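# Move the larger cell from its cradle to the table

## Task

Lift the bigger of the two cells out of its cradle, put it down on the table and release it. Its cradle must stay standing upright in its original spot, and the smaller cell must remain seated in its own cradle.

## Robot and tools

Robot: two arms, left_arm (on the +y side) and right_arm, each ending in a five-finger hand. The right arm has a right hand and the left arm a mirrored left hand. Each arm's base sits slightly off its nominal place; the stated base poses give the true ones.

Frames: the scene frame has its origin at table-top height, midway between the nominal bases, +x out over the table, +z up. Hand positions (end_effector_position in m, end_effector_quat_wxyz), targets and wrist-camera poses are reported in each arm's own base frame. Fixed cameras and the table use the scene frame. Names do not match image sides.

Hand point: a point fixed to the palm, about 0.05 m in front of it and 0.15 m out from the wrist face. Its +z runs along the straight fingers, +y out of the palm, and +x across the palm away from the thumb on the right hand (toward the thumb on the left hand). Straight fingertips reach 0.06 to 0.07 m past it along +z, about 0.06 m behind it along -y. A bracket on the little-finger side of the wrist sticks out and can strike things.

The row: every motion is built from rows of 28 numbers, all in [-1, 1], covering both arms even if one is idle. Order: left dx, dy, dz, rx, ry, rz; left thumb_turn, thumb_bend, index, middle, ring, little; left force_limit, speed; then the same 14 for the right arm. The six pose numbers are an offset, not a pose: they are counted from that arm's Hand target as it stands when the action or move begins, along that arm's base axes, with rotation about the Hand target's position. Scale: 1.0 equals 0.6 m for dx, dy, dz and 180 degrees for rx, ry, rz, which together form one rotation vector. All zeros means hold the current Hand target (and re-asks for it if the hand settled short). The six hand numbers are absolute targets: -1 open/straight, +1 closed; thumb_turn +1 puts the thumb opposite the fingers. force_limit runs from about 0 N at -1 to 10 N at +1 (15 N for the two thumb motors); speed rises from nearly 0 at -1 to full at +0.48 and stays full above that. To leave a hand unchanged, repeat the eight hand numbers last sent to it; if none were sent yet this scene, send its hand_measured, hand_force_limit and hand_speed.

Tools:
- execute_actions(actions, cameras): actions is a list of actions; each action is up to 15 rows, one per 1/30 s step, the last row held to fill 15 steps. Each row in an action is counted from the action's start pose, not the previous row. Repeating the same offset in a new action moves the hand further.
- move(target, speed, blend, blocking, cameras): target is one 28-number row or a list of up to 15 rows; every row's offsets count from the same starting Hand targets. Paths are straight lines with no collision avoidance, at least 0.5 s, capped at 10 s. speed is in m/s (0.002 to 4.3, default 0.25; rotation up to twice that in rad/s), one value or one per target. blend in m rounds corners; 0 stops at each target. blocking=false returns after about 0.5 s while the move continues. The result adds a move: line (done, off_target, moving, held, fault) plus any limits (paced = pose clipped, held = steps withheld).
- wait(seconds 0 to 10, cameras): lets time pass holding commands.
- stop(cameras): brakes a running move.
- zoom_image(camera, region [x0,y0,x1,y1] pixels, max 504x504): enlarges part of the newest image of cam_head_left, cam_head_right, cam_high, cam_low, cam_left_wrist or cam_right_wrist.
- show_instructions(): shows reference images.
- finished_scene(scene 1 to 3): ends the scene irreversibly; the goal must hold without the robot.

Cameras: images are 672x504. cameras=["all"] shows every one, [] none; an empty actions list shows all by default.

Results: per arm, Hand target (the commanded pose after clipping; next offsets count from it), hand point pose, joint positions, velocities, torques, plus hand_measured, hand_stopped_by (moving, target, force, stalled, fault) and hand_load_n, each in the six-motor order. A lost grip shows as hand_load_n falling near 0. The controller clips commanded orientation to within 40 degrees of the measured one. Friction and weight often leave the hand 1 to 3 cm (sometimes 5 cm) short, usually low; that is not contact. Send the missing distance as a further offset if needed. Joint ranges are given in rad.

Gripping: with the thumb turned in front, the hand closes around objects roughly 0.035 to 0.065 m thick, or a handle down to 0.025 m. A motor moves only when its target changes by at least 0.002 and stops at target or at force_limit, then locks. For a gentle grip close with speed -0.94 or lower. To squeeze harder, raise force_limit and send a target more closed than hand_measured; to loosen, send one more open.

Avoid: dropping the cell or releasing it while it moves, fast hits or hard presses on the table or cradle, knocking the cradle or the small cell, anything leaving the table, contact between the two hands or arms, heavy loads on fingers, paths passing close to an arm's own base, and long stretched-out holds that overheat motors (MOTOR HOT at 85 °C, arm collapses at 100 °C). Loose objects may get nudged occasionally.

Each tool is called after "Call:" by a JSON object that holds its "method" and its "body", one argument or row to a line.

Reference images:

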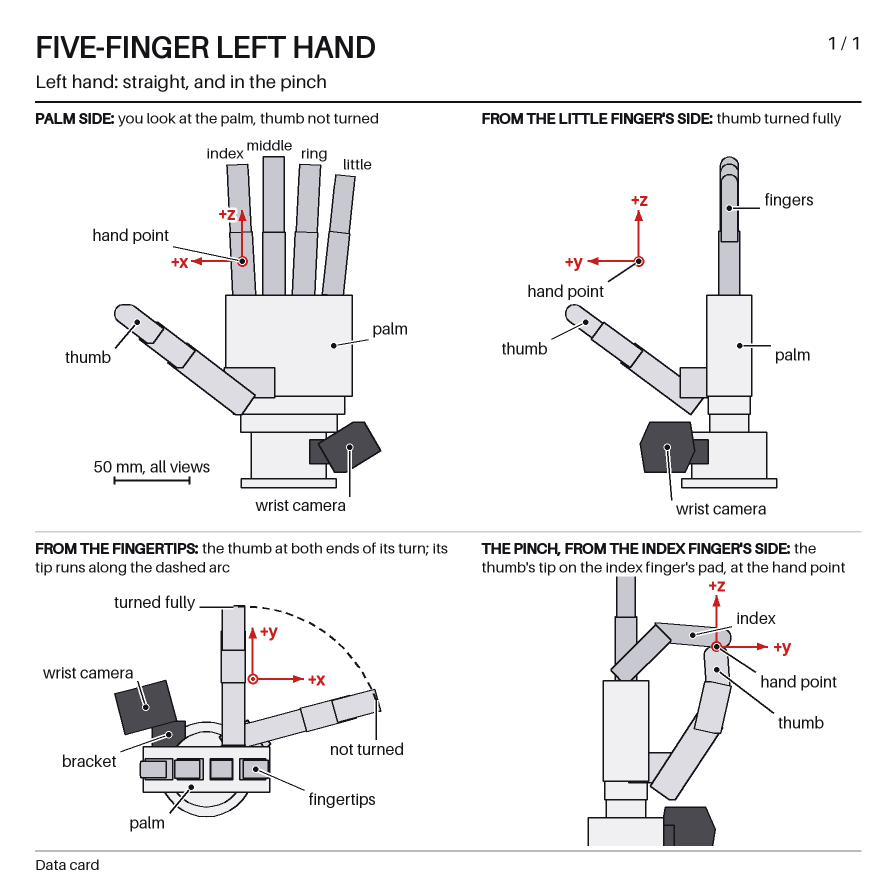

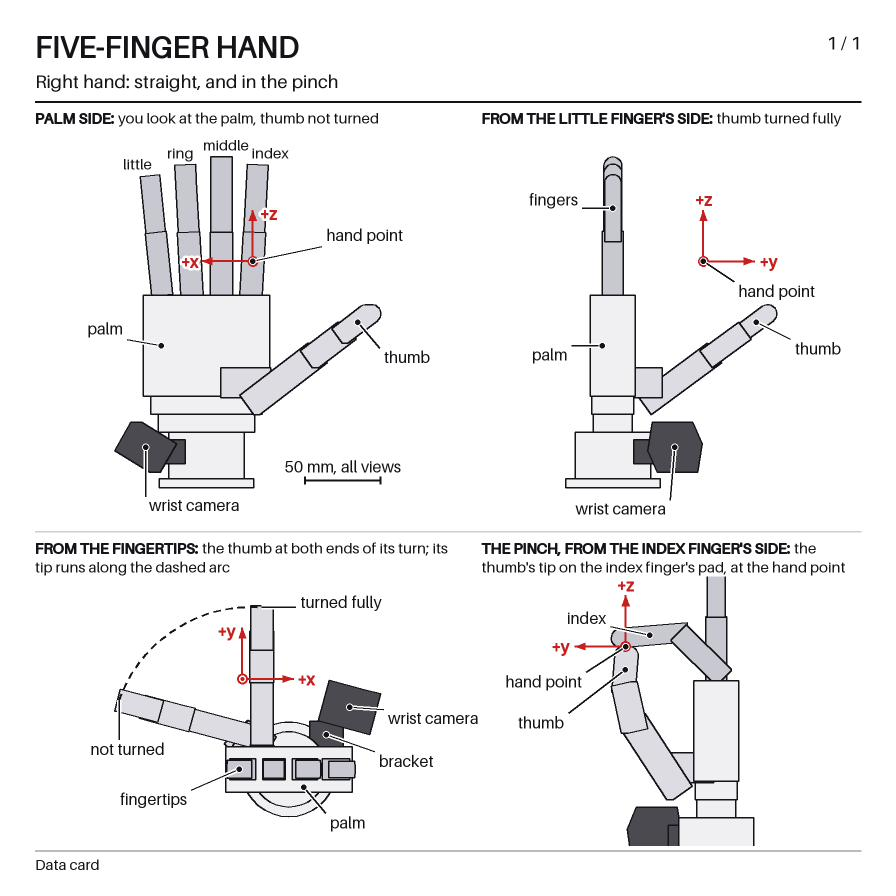

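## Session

Call:
{"method": "execute_actions", "body": {
  "actions": [],
  "cameras": ["all"]
}}

Scene clock: 0.00 s.
left_arm: end_effector_position=(+0.1096, -0.1392, +0.1398) hand_measured=(-1.000, -1.000, -1.000, -1.000, -1.000, -1.000) hand_load_n=(+0.0, +0.0, +0.0, +0.0, +0.0, +0.0) hand_stopped_by=(target, target, target, target, target, target) hand_force_limit=0.00 hand_speed=-0.80 end_effector_quat_wxyz=(-0.079, -0.483, +0.870, -0.058) | right_arm: end_effector_position=(+0.0536, +0.1176, +0.1946) hand_measured=(-1.000, -1.000, -1.000, -1.000, -1.000, -1.000) hand_load_n=(+0.0, +0.0, +0.0, +0.0, +0.0, +0.0) hand_stopped_by=(target, target, target, target, target, target) hand_force_limit=0.00 hand_speed=-0.80 end_effector_quat_wxyz=(-0.108, +0.761, -0.640, +0.016)
Joint positions: left_arm=[-0.52 0.919 0.726 -1.361 0.196 0.036] | right_arm=[0.682 0.504 0.745 -1.592 -0.009 0.511]
Joint velocities: within noise
Joint torques (N m): no reading
Motor temperatures (°C): left_arm=[23 26 26 25 24 23] | right_arm=[28 21 27 25 23 23]
Heat: left arm: hottest shoulder 26 °C; right arm: hottest waist 28 °C.
Hand target: left_arm +0.1151, -0.1423, +0.1456; -0.074, -0.482, +0.871, -0.066 | right_arm +0.0575, +0.1208, +0.2048; -0.122, +0.759, -0.639, +0.019
camera_calibration:
cam_left_wrist: T_world_to_cam=[[0.704116, -0.708264, 0.0508285, -0.181983], [-0.623714, -0.582669, 0.521035, -0.0603136], [-0.339414, -0.398571, -0.852021, 0.212246], [0, 0, 0, 1]] pos_world=[0.162558, -0.0794396, 0.221514]
cam_right_wrist: T_world_to_cam=[[-0.910867, -0.377675, -0.166384, 0.125016], [-0.409811, 0.780101, 0.472755, -0.146592], [-0.048752, 0.498803, -0.865343, 0.223305], [0, 0, 0, 1]] pos_world=[0.0646845, 0.0501873, 0.283338]

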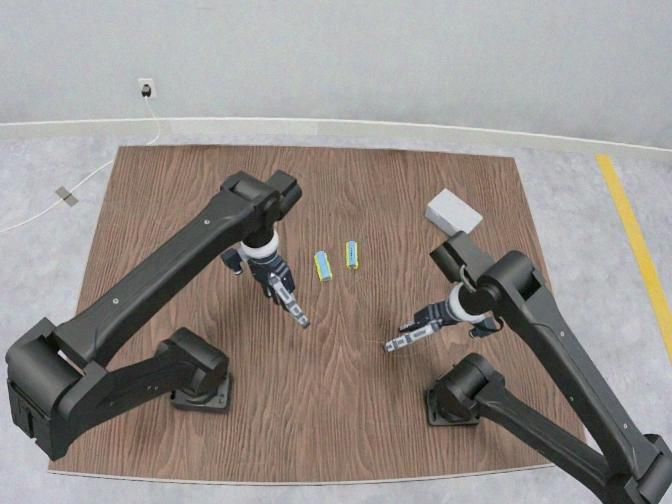

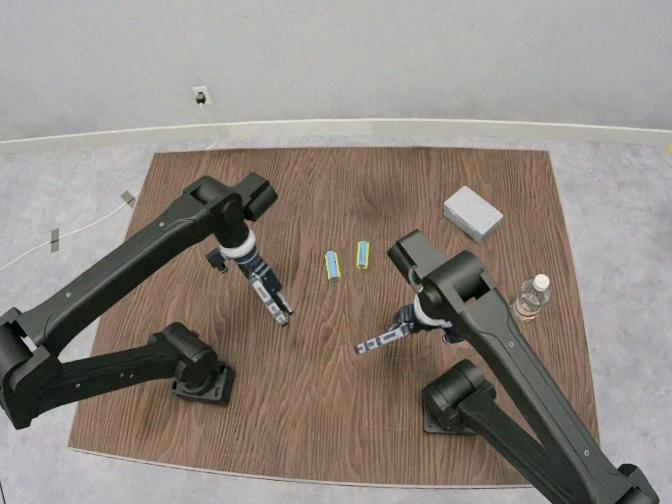

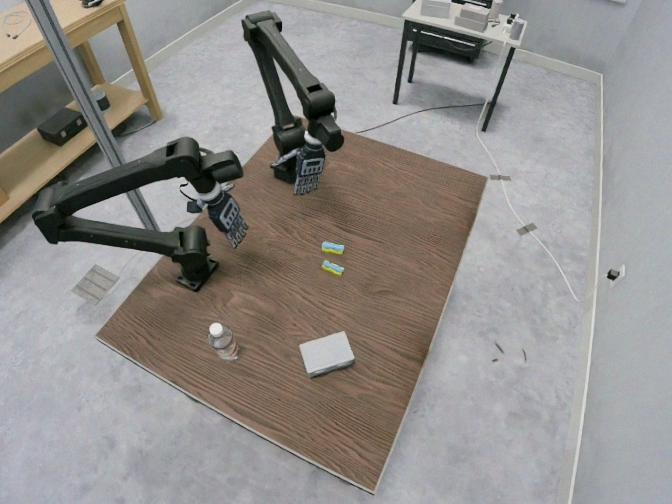

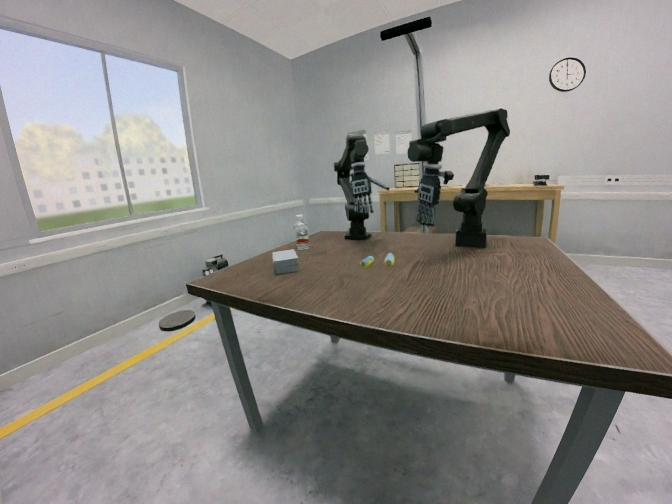

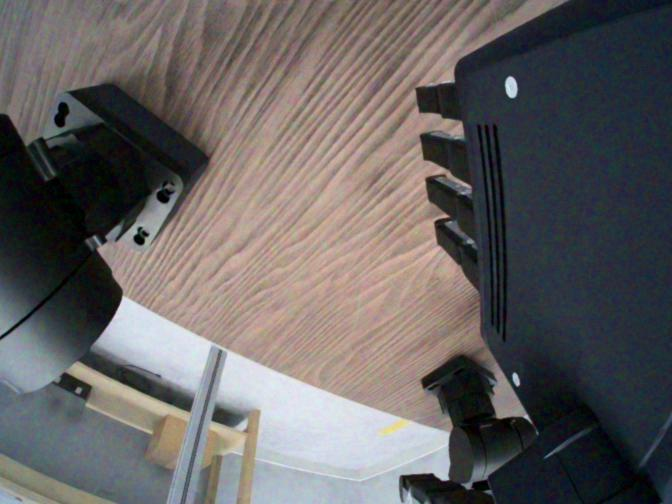

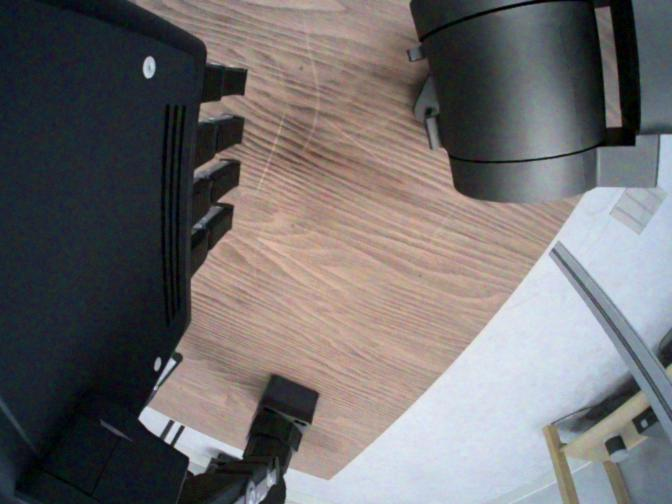

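Call:
{"method": "zoom_image", "body": {
  "camera": "cam_head_left",
  "region": [300, 230, 370, 290]
}}

Call:
{"method": "zoom_image", "body": {
  "camera": "cam_head_right",
  "region": [310, 230, 380, 290]
}}

Call:
{"method": "zoom_image", "body": {
  "camera": "cam_high",
  "region": [310, 230, 360, 280]
}}

Call:
{"method": "zoom_image", "body": {
  "camera": "cam_low",
  "region": [350, 240, 410, 280]
}}

Scaled by 7.200.

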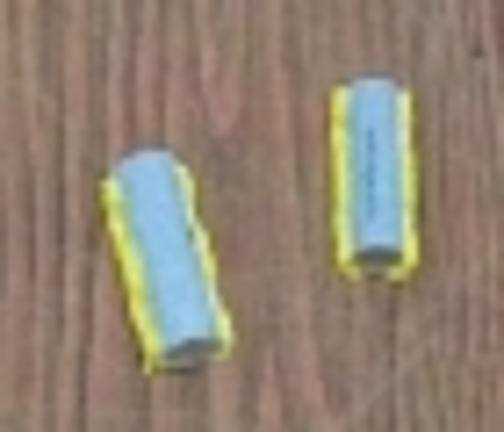

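Scaled by 7.200.

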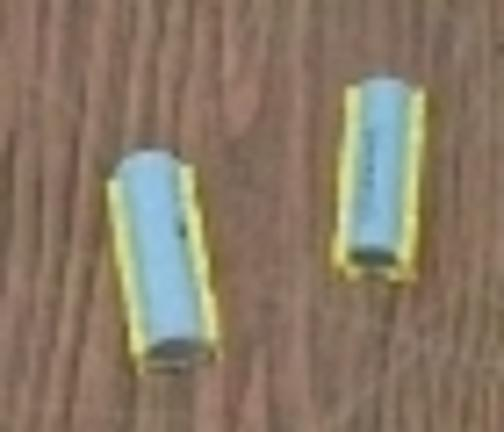

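Scaled by 10.080.

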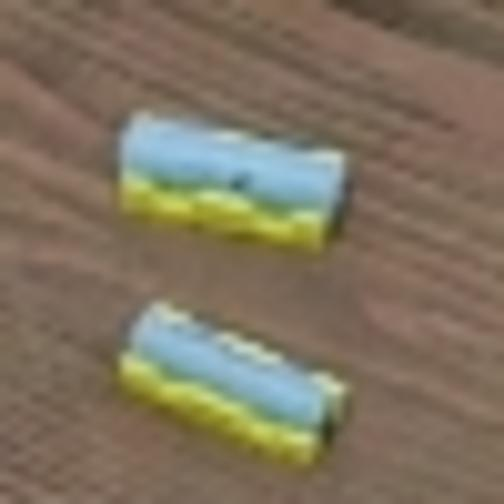

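Scaled by 8.400.

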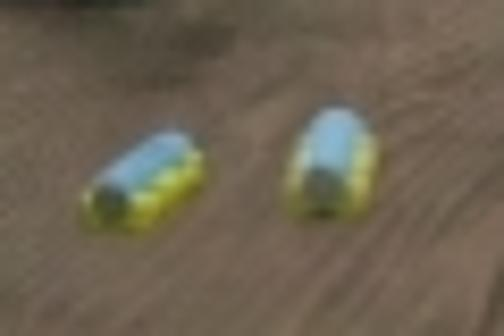

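Call:
{"method": "move", "body": {
  "target": [
    [0.15,0.25,0.12,0,0,0,-1,-1,-1,-1,-1,-1,0,-0.8,0.05,0.03,0.08,0,0,0,1,-1,1,-0.45,1,1,0,0],
    [0.15,0.25,0.12,0,0,0,-1,-1,-1,-1,-1,-1,0,-0.8,0.4792,0.3237,-0.09,0.0239,-0.252,0.0227,1,-1,1,-0.45,1,1,0,0]
  ],
  "blend": [0.03,0],
  "speed": 0.22,
  "cameras": ["all"]
}}

Scene clock: 14.97 s.
left_arm: end_effector_position=(+0.1936, +0.0036, +0.2056) hand_measured=(-1.000, -1.000, -1.000, -1.000, -1.000, -1.000) hand_load_n=(+0.0, +0.0, +0.0, +0.0, +0.0, +0.0) hand_stopped_by=(target, target, target, target, target, target) hand_force_limit=0.00 hand_speed=-0.80 end_effector_quat_wxyz=(-0.084, -0.483, +0.870, -0.060) | right_arm: end_effector_position=(+0.3443, +0.3074, +0.1512) hand_measured=(+1.000, -1.000, +1.000, -0.450, +1.000, +1.000) hand_load_n=(+0.0, +0.0, +0.0, +0.0, +0.0, +0.0) hand_stopped_by=(target, target, target, target, target, target) hand_force_limit=0.00 hand_speed=0.00 end_effector_quat_wxyz=(-0.381, +0.709, -0.523, +0.282)
Joint positions: left_arm=[0.122 1.092 1.004 -1.594 0.175 0.689] | right_arm=[0.808 1.13 0.731 -0.249 0.419 0.299]
Joint torques (N m): left_arm=[2.78 -5.01 10.74 -0.53 0.23 0.01] | right_arm=[-1.26 -5.6 8.39 3.02 0.42 -0.11]
Heat: left arm: hottest elbow 28 °C; right arm: hottest elbow 30 °C.
Hand target: left_arm +0.2052, +0.0077, +0.2177; -0.075, -0.482, +0.871, -0.066 | right_arm +0.3452, +0.3150, +0.1511; -0.387, +0.710, -0.516, +0.283
Off the commanded pose: left_arm 0.017 m, 1 deg | right_arm 0.008 m, 1 deg.
move: off_target (left_arm)
camera_calibration:
cam_left_wrist: T_world_to_cam=[[0.704862, -0.707371, 0.0528781, -0.143916], [-0.620409, -0.578633, 0.529411, 0.0385292], [-0.343893, -0.405968, -0.846716, 0.353603], [0, 0, 0, 1]] pos_world=[0.246947, 0.0640434, 0.286613]
cam_right_wrist: T_world_to_cam=[[-0.479931, -0.382334, -0.789612, 0.401627], [-0.69204, 0.718171, 0.0728838, 0.0217657], [0.539211, 0.581422, -0.609262, -0.161235], [0, 0, 0, 1]] pos_world=[0.294755, 0.231669, 0.217309]

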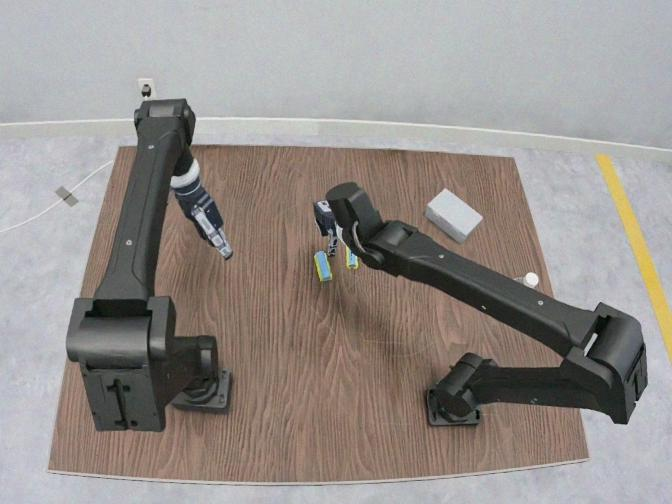

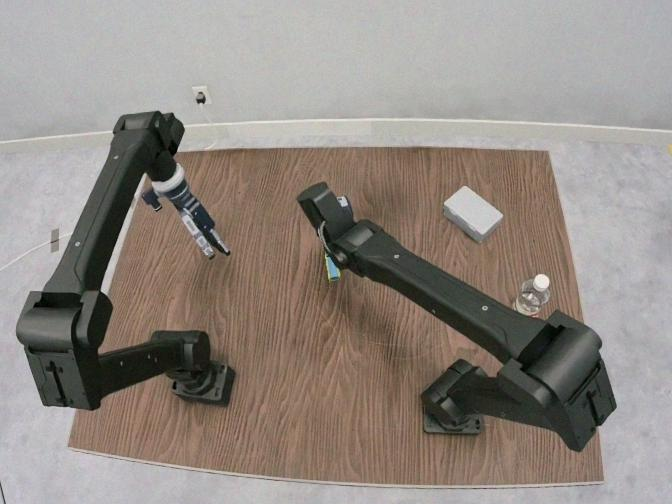

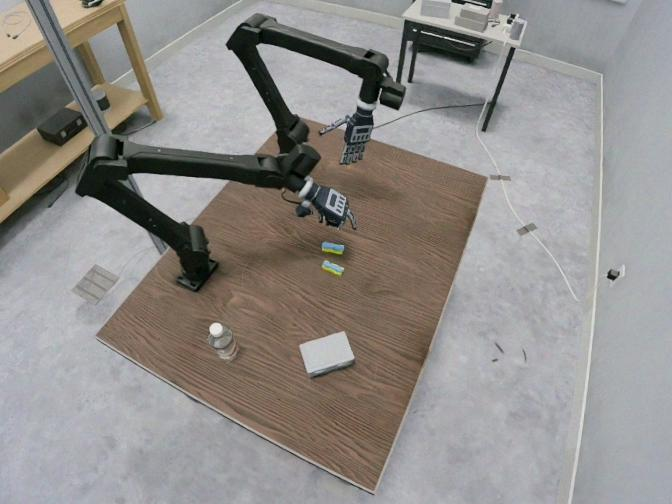

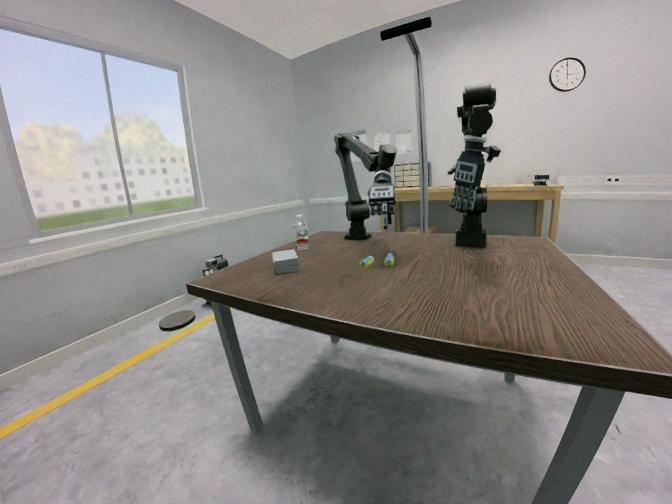

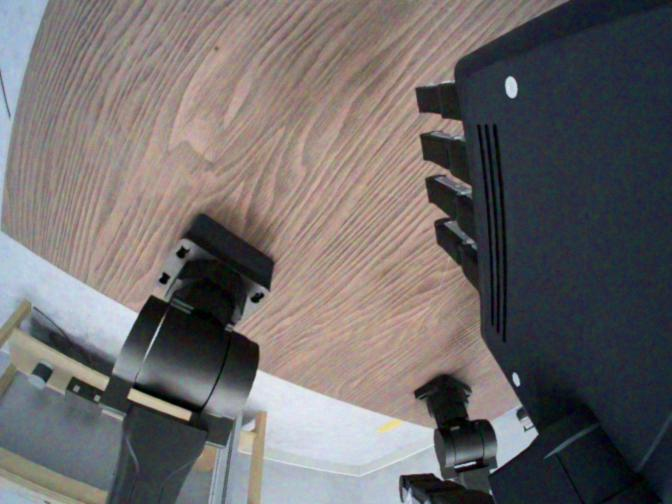

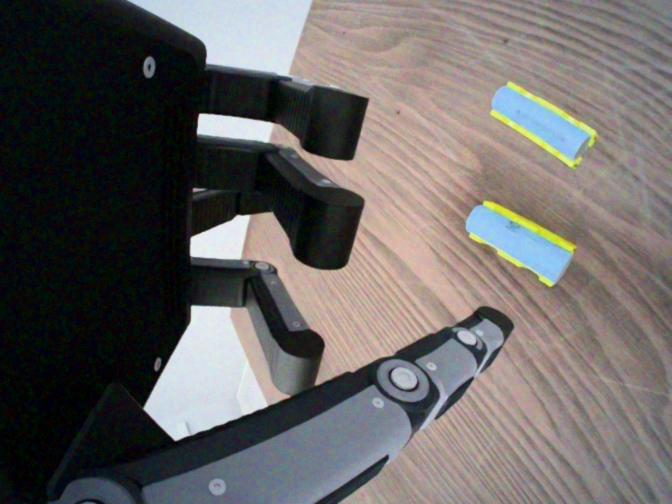

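Call:
{"method": "zoom_image", "body": {
  "camera": "cam_right_wrist",
  "region": [440, 70, 620, 300]
}}

Scaled by 2.191 from the camera's 672x504 image, which has a finer 960x720 frame.

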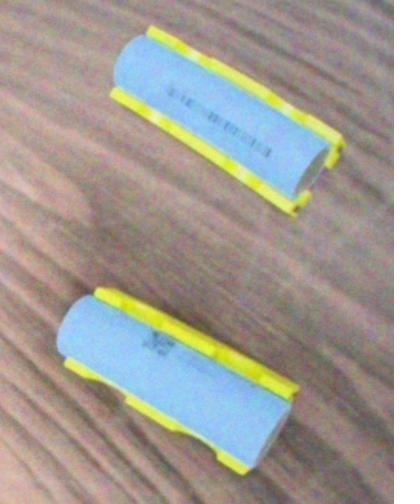

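Call:
{"method": "move", "body": {
  "target": [
    [0,0,0,0,0,0,-1,-1,-1,-1,-1,-1,0,-0.8,-0.0178,-0.05,-0.0352,0,0,0.0083,1,-1,1,-0.45,1,1,0,0],
    [0,0,0,0,0,0,-1,-1,-1,-1,-1,-1,0,-0.8,-0.0178,-0.0083,-0.1268,0,0,0.0083,1,-1,1,-0.45,1,1,0,0]
  ],
  "speed": 0.12,
  "cameras": ["cam_right_wrist","cam_low","cam_head_left","cam_high"]
}}

Call:
{"method": "zoom_image", "body": {
  "camera": "cam_right_wrist",
  "region": [360, 150, 600, 390]
}}

Call:
{"method": "zoom_image", "body": {
  "camera": "cam_low",
  "region": [365, 225, 415, 275]
}}

Call:
{"method": "zoom_image", "body": {
  "camera": "cam_head_left",
  "region": [300, 235, 360, 285]
}}

Scene clock: 22.20 s.
left_arm: end_effector_position=(+0.1936, +0.0036, +0.2056) hand_measured=(-1.000, -1.000, -1.000, -1.000, -1.000, -1.000) hand_load_n=(+0.0, +0.0, +0.0, +0.0, +0.0, +0.0) hand_stopped_by=(target, target, target, target, target, target) hand_force_limit=0.00 hand_speed=-0.80 end_effector_quat_wxyz=(-0.084, -0.483, +0.870, -0.060) | right_arm: end_effector_position=(+0.3338, +0.3012, +0.0738) hand_measured=(+1.000, -1.000, +1.000, -0.450, +1.000, +1.000) hand_load_n=(+0.0, +0.0, +0.5, +0.0, +0.0, +0.0) hand_stopped_by=(target, target, target, target, target, target) hand_force_limit=0.00 hand_speed=0.00 end_effector_quat_wxyz=(-0.381, +0.719, -0.509, +0.279)
Joint positions: left_arm=[0.122 1.092 1.004 -1.594 0.175 0.689] | right_arm=[0.809 1.231 0.572 0.014 0.399 0.269]
Joint torques (N m): left_arm=[2.84 -4.95 10.73 -0.51 0.23 0] | right_arm=[-1.2 -5.77 7.57 2.99 0.45 0.06]
Heat: left arm: hottest elbow 30 °C; right arm: hottest elbow 30 °C.
Hand target: left_arm +0.2052, +0.0077, +0.2177; -0.075, -0.482, +0.871, -0.066 | right_arm +0.3345, +0.3100, +0.0750; -0.391, +0.717, -0.507, +0.277
Off the commanded pose: left_arm 0.017 m, 1 deg | right_arm 0.009 m, 1 deg.
move: off_target (left_arm)
camera_calibration:
cam_right_wrist: T_world_to_cam=[[-0.465363, -0.407671, -0.785647, 0.335514], [-0.716058, 0.695153, 0.0634303, 0.0401809], [0.520286, 0.592087, -0.615414, -0.195584], [0, 0, 0, 1]] pos_world=[0.286668, 0.22465, 0.140682]
Images, in order (width x height): cam_head_left 672x504, cam_high 672x504, cam_low 672x504, cam_right_wrist 672x504.

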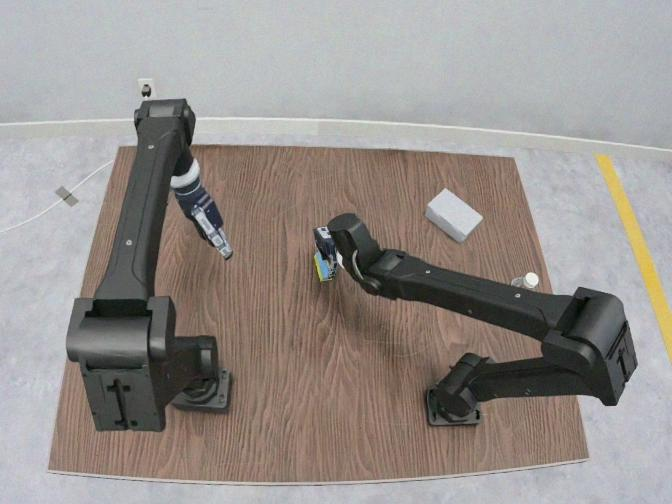

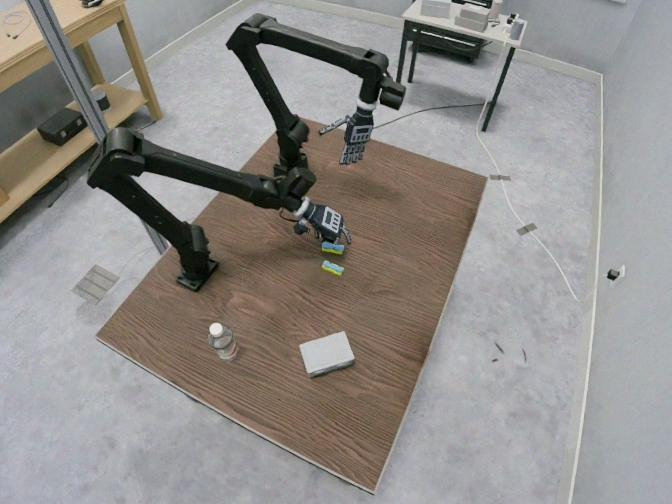

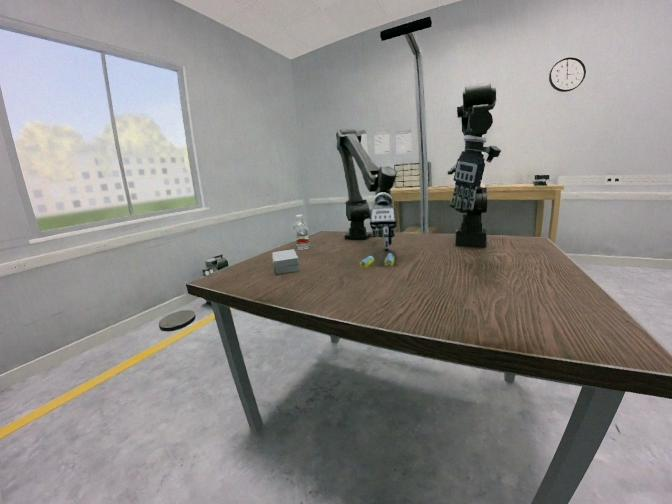

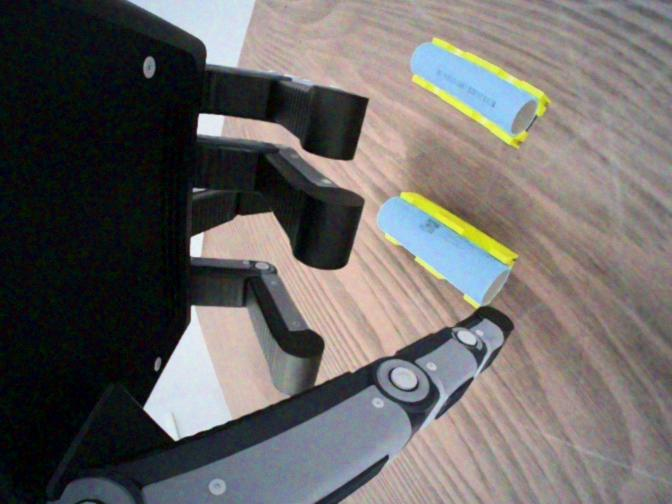

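Scaled by 2.100 from the camera's 672x504 image, which has a finer 960x720 frame.

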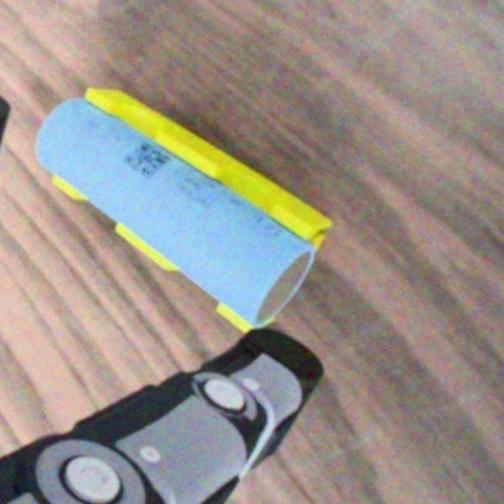

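Scaled by 10.080.

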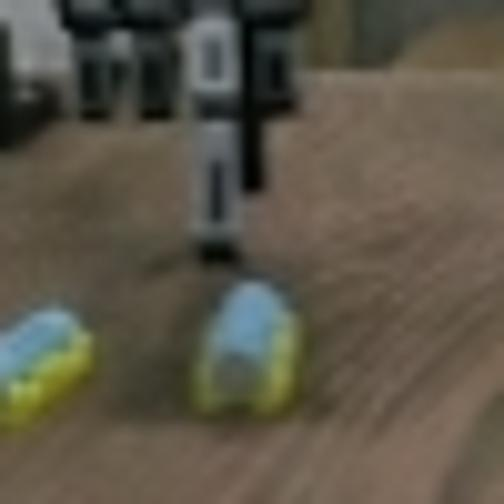

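Scaled by 8.400.

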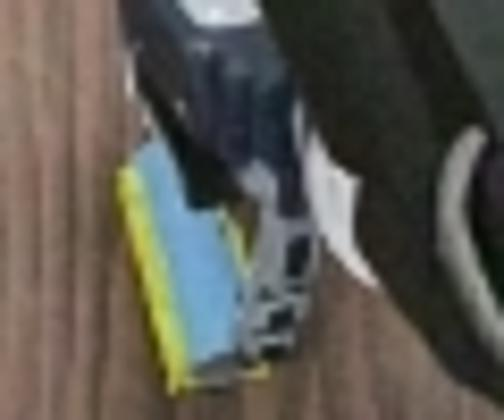

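Call:
{"method": "move", "body": {
  "target": [0,0,0,0,0,0,-1,-1,-1,-1,-1,-1,0,-0.8,0.003,0.0042,-0.05,0,0,0,1,-1,1,-0.45,1,1,0,0],
  "speed": 0.08,
  "cameras": ["cam_right_wrist","cam_low","cam_head_left","cam_high"]
}}

Call:
{"method": "zoom_image", "body": {
  "camera": "cam_right_wrist",
  "region": [350, 160, 550, 360]
}}

Call:
{"method": "zoom_image", "body": {
  "camera": "cam_low",
  "region": [375, 245, 405, 275]
}}

Call:
{"method": "zoom_image", "body": {
  "camera": "cam_head_left",
  "region": [300, 235, 360, 285]
}}

Call:
{"method": "zoom_image", "body": {
  "camera": "cam_high",
  "region": [310, 220, 360, 270]
}}

Scene clock: 28.23 s.
left_arm: end_effector_position=(+0.1936, +0.0036, +0.2056) hand_measured=(-1.000, -1.000, -1.000, -1.000, -1.000, -1.000) hand_load_n=(+0.0, +0.0, +0.0, +0.0, +0.0, +0.0) hand_stopped_by=(target, target, target, target, target, target) hand_force_limit=0.00 hand_speed=-0.80 end_effector_quat_wxyz=(-0.084, -0.483, +0.870, -0.060) | right_arm: end_effector_position=(+0.3370, +0.3044, +0.0451) hand_measured=(+1.000, -1.000, +1.000, -0.450, +1.000, +1.000) hand_load_n=(+0.0, +0.0, +0.0, +0.0, +0.0, +0.5) hand_stopped_by=(target, target, target, target, target, target) hand_force_limit=0.00 hand_speed=0.00 end_effector_quat_wxyz=(-0.382, +0.718, -0.510, +0.279)
Joint positions: left_arm=[0.122 1.092 1.004 -1.594 0.175 0.689] | right_arm=[0.809 1.317 0.544 0.131 0.4 0.27]
Joint torques (N m): left_arm=[2.78 -4.89 10.74 -0.51 0.23 0] | right_arm=[-1.03 -6.42 6.83 2.88 0.46 0.07]
Motor temperatures (°C): left_arm=[23 26 31 25 24 23] | right_arm=[28 22 30 25 23 23]
Heat: left arm: hottest elbow 31 °C; right arm: hottest elbow 30 °C.
Hand target: left_arm +0.2052, +0.0077, +0.2177; -0.075, -0.482, +0.871, -0.066 | right_arm +0.3363, +0.3125, +0.0449; -0.391, +0.717, -0.507, +0.278
Off the commanded pose: left_arm 0.017 m, 1 deg | right_arm 0.008 m, 1 deg.
move: off_target (left_arm)
camera_calibration:
cam_right_wrist: T_world_to_cam=[[-0.464756, -0.405576, -0.787089, 0.314985], [-0.715129, 0.696095, 0.0635783, 0.0415117], [0.522103, 0.592419, -0.613554, -0.217571], [0, 0, 0, 1]] pos_world=[0.289672, 0.227748, 0.111791]
Images, in order (width x height): cam_head_left 672x504, cam_high 672x504, cam_low 672x504, cam_right_wrist 672x504.

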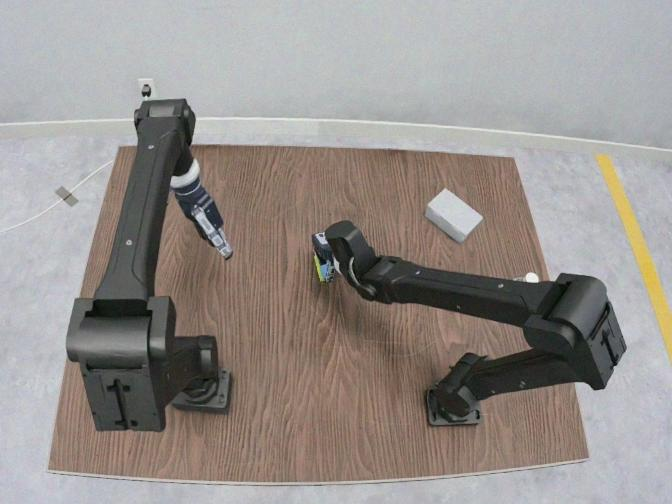

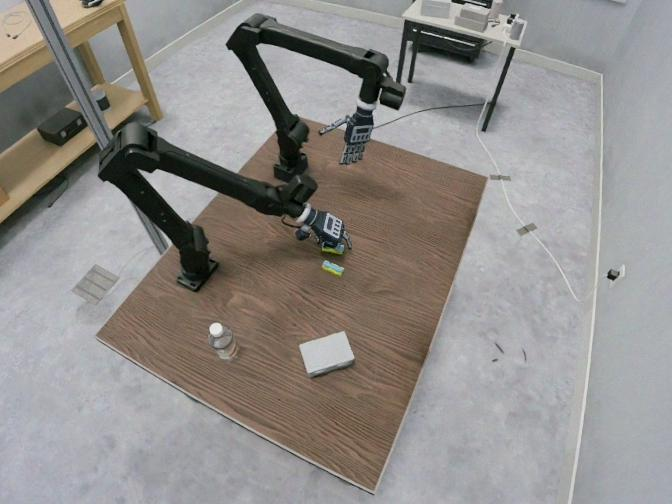

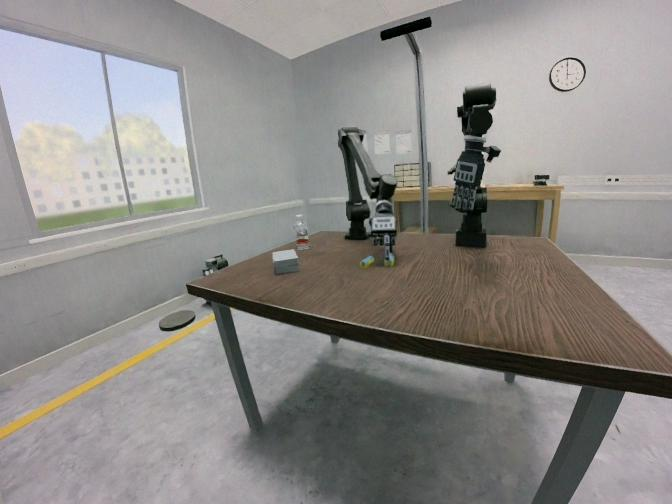

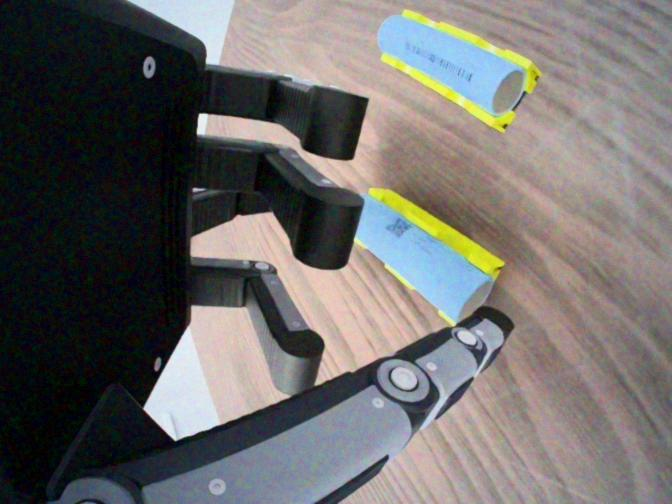

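Scaled by 2.520 from the camera's 672x504 image, which has a finer 960x720 frame.

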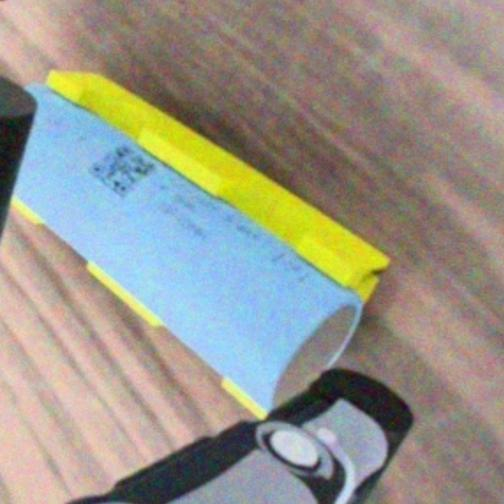

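Scaled by 16.800.

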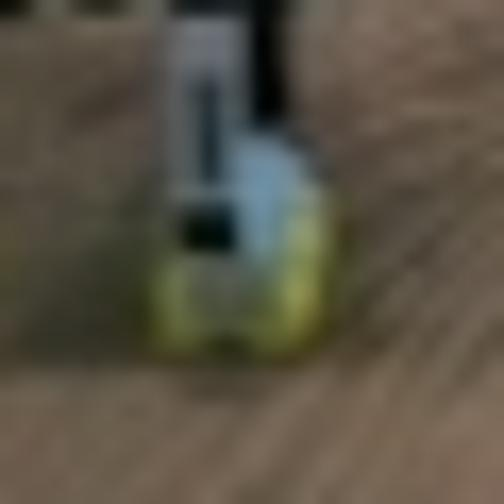

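Scaled by 8.400.

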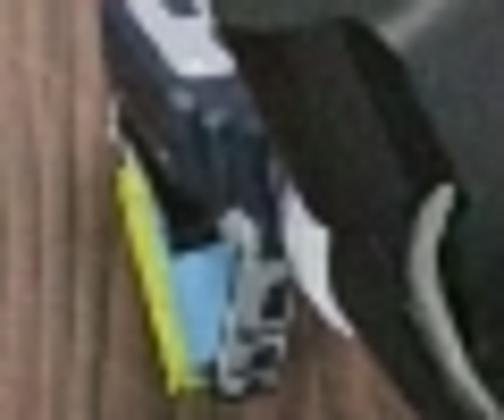

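Scaled by 10.080.

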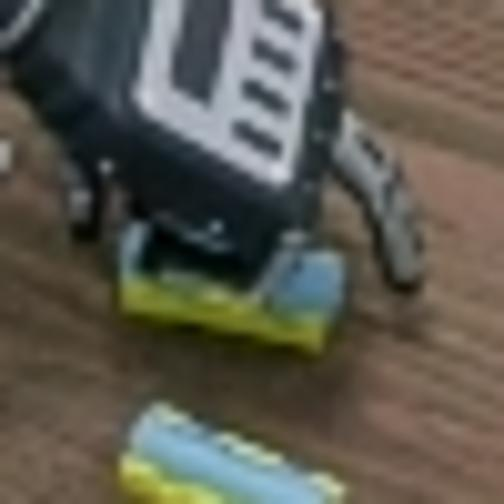

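Call:
{"method": "move", "body": {
  "target": [0,0,0,0,0,0,-1,-1,-1,-1,-1,-1,0,-0.8,-0.0008,0.003,-0.0255,0,0,0,1,-1,1,-0.45,1,1,0,0],
  "speed": 0.06,
  "cameras": ["cam_right_wrist","cam_low","cam_head_left","cam_high"]
}}

Call:
{"method": "zoom_image", "body": {
  "camera": "cam_right_wrist",
  "region": [350, 180, 530, 360]
}}

Call:
{"method": "zoom_image", "body": {
  "camera": "cam_low",
  "region": [375, 245, 405, 275]
}}

Call:
{"method": "zoom_image", "body": {
  "camera": "cam_head_left",
  "region": [300, 235, 360, 285]
}}

Scene clock: 33.53 s.
left_arm: end_effector_position=(+0.1936, +0.0036, +0.2056) hand_measured=(-1.000, -1.000, -1.000, -1.000, -1.000, -1.000) hand_load_n=(+0.0, +0.0, +0.0, +0.0, +0.0, +0.0) hand_stopped_by=(target, target, target, target, target, target) hand_force_limit=0.00 hand_speed=-0.80 end_effector_quat_wxyz=(-0.084, -0.483, +0.870, -0.060) | right_arm: end_effector_position=(+0.3371, +0.3064, +0.0304) hand_measured=(+1.000, -1.000, +1.000, -0.450, +1.000, +1.000) hand_load_n=(+0.0, +0.0, +0.0, +0.0, +0.0, +0.0) hand_stopped_by=(target, target, target, target, target, target) hand_force_limit=0.00 hand_speed=0.00 end_effector_quat_wxyz=(-0.383, +0.718, -0.510, +0.279)
Joint positions: left_arm=[0.122 1.092 1.004 -1.594 0.175 0.689] | right_arm=[0.814 1.364 0.53 0.19 0.404 0.273]
Joint torques (N m): left_arm=[2.73 -5.01 10.74 -0.53 0.23 0.01] | right_arm=[-0.97 -6.65 6.42 2.97 0.46 0.07]
Heat: left arm: hottest elbow 32 °C; right arm: hottest elbow 30 °C.
Hand target: left_arm +0.2052, +0.0077, +0.2177; -0.075, -0.482, +0.871, -0.066 | right_arm +0.3358, +0.3142, +0.0295; -0.390, +0.717, -0.507, +0.278
Off the commanded pose: left_arm 0.017 m, 1 deg | right_arm 0.008 m, 1 deg.
move: off_target (left_arm)
camera_calibration:
cam_right_wrist: T_world_to_cam=[[-0.464155, -0.404969, -0.787757, 0.303948], [-0.714952, 0.696301, 0.0633041, 0.041061], [0.52288, 0.592591, -0.612725, -0.228232], [0, 0, 0, 1]] pos_world=[0.289774, 0.229747, 0.0969945]
Images, in order (width x height): cam_head_left 672x504, cam_high 672x504, cam_low 672x504, cam_right_wrist 672x504.

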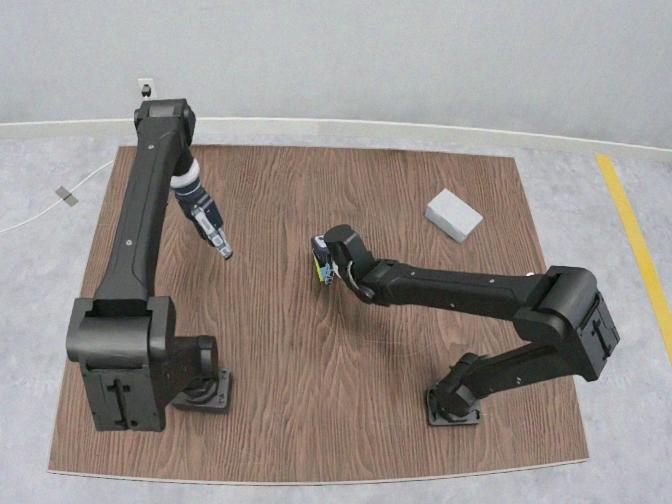

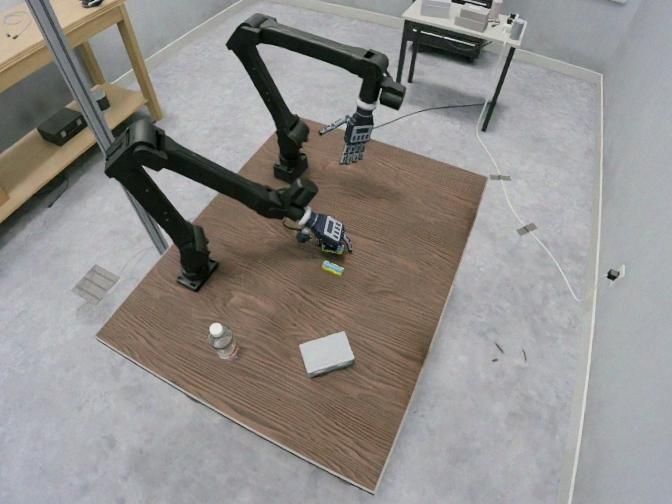

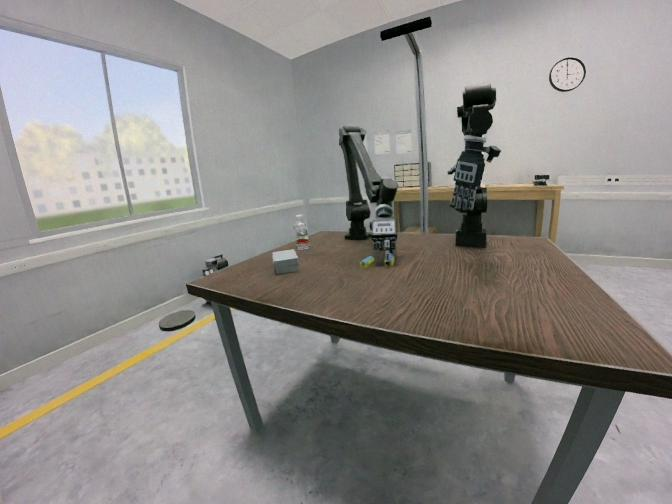

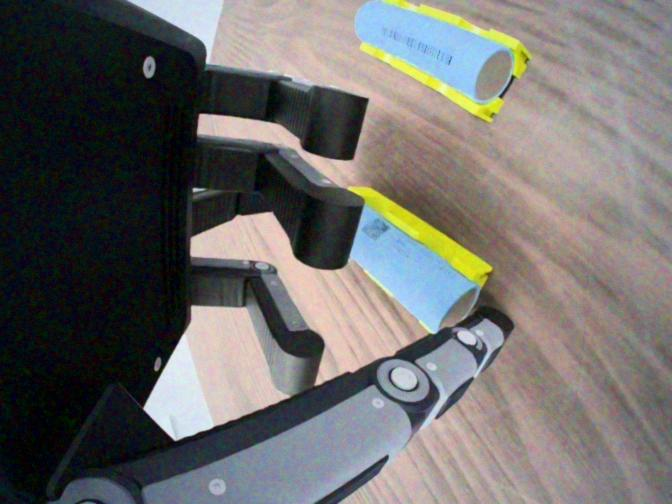

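Scaled by 2.800 from the camera's 672x504 image, which has a finer 960x720 frame.

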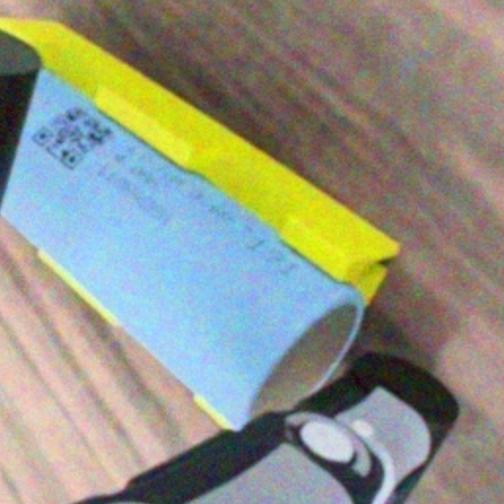

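Scaled by 16.800.

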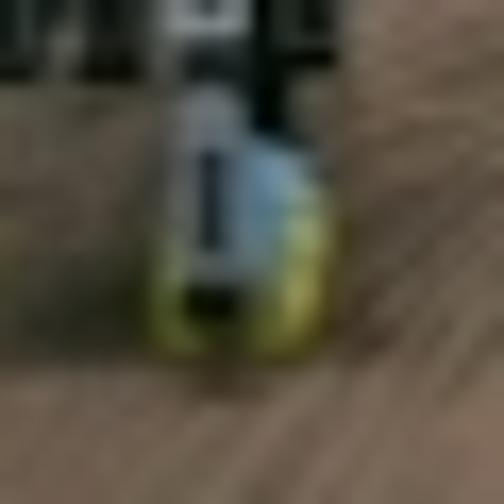

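Scaled by 8.400.

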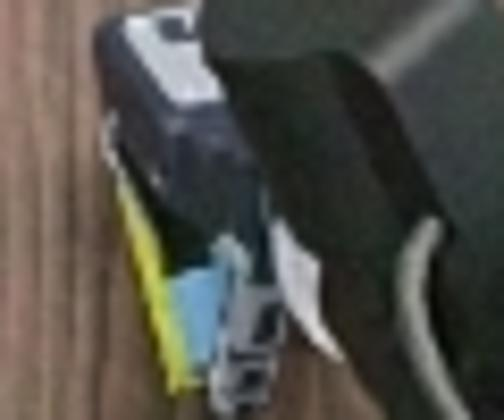

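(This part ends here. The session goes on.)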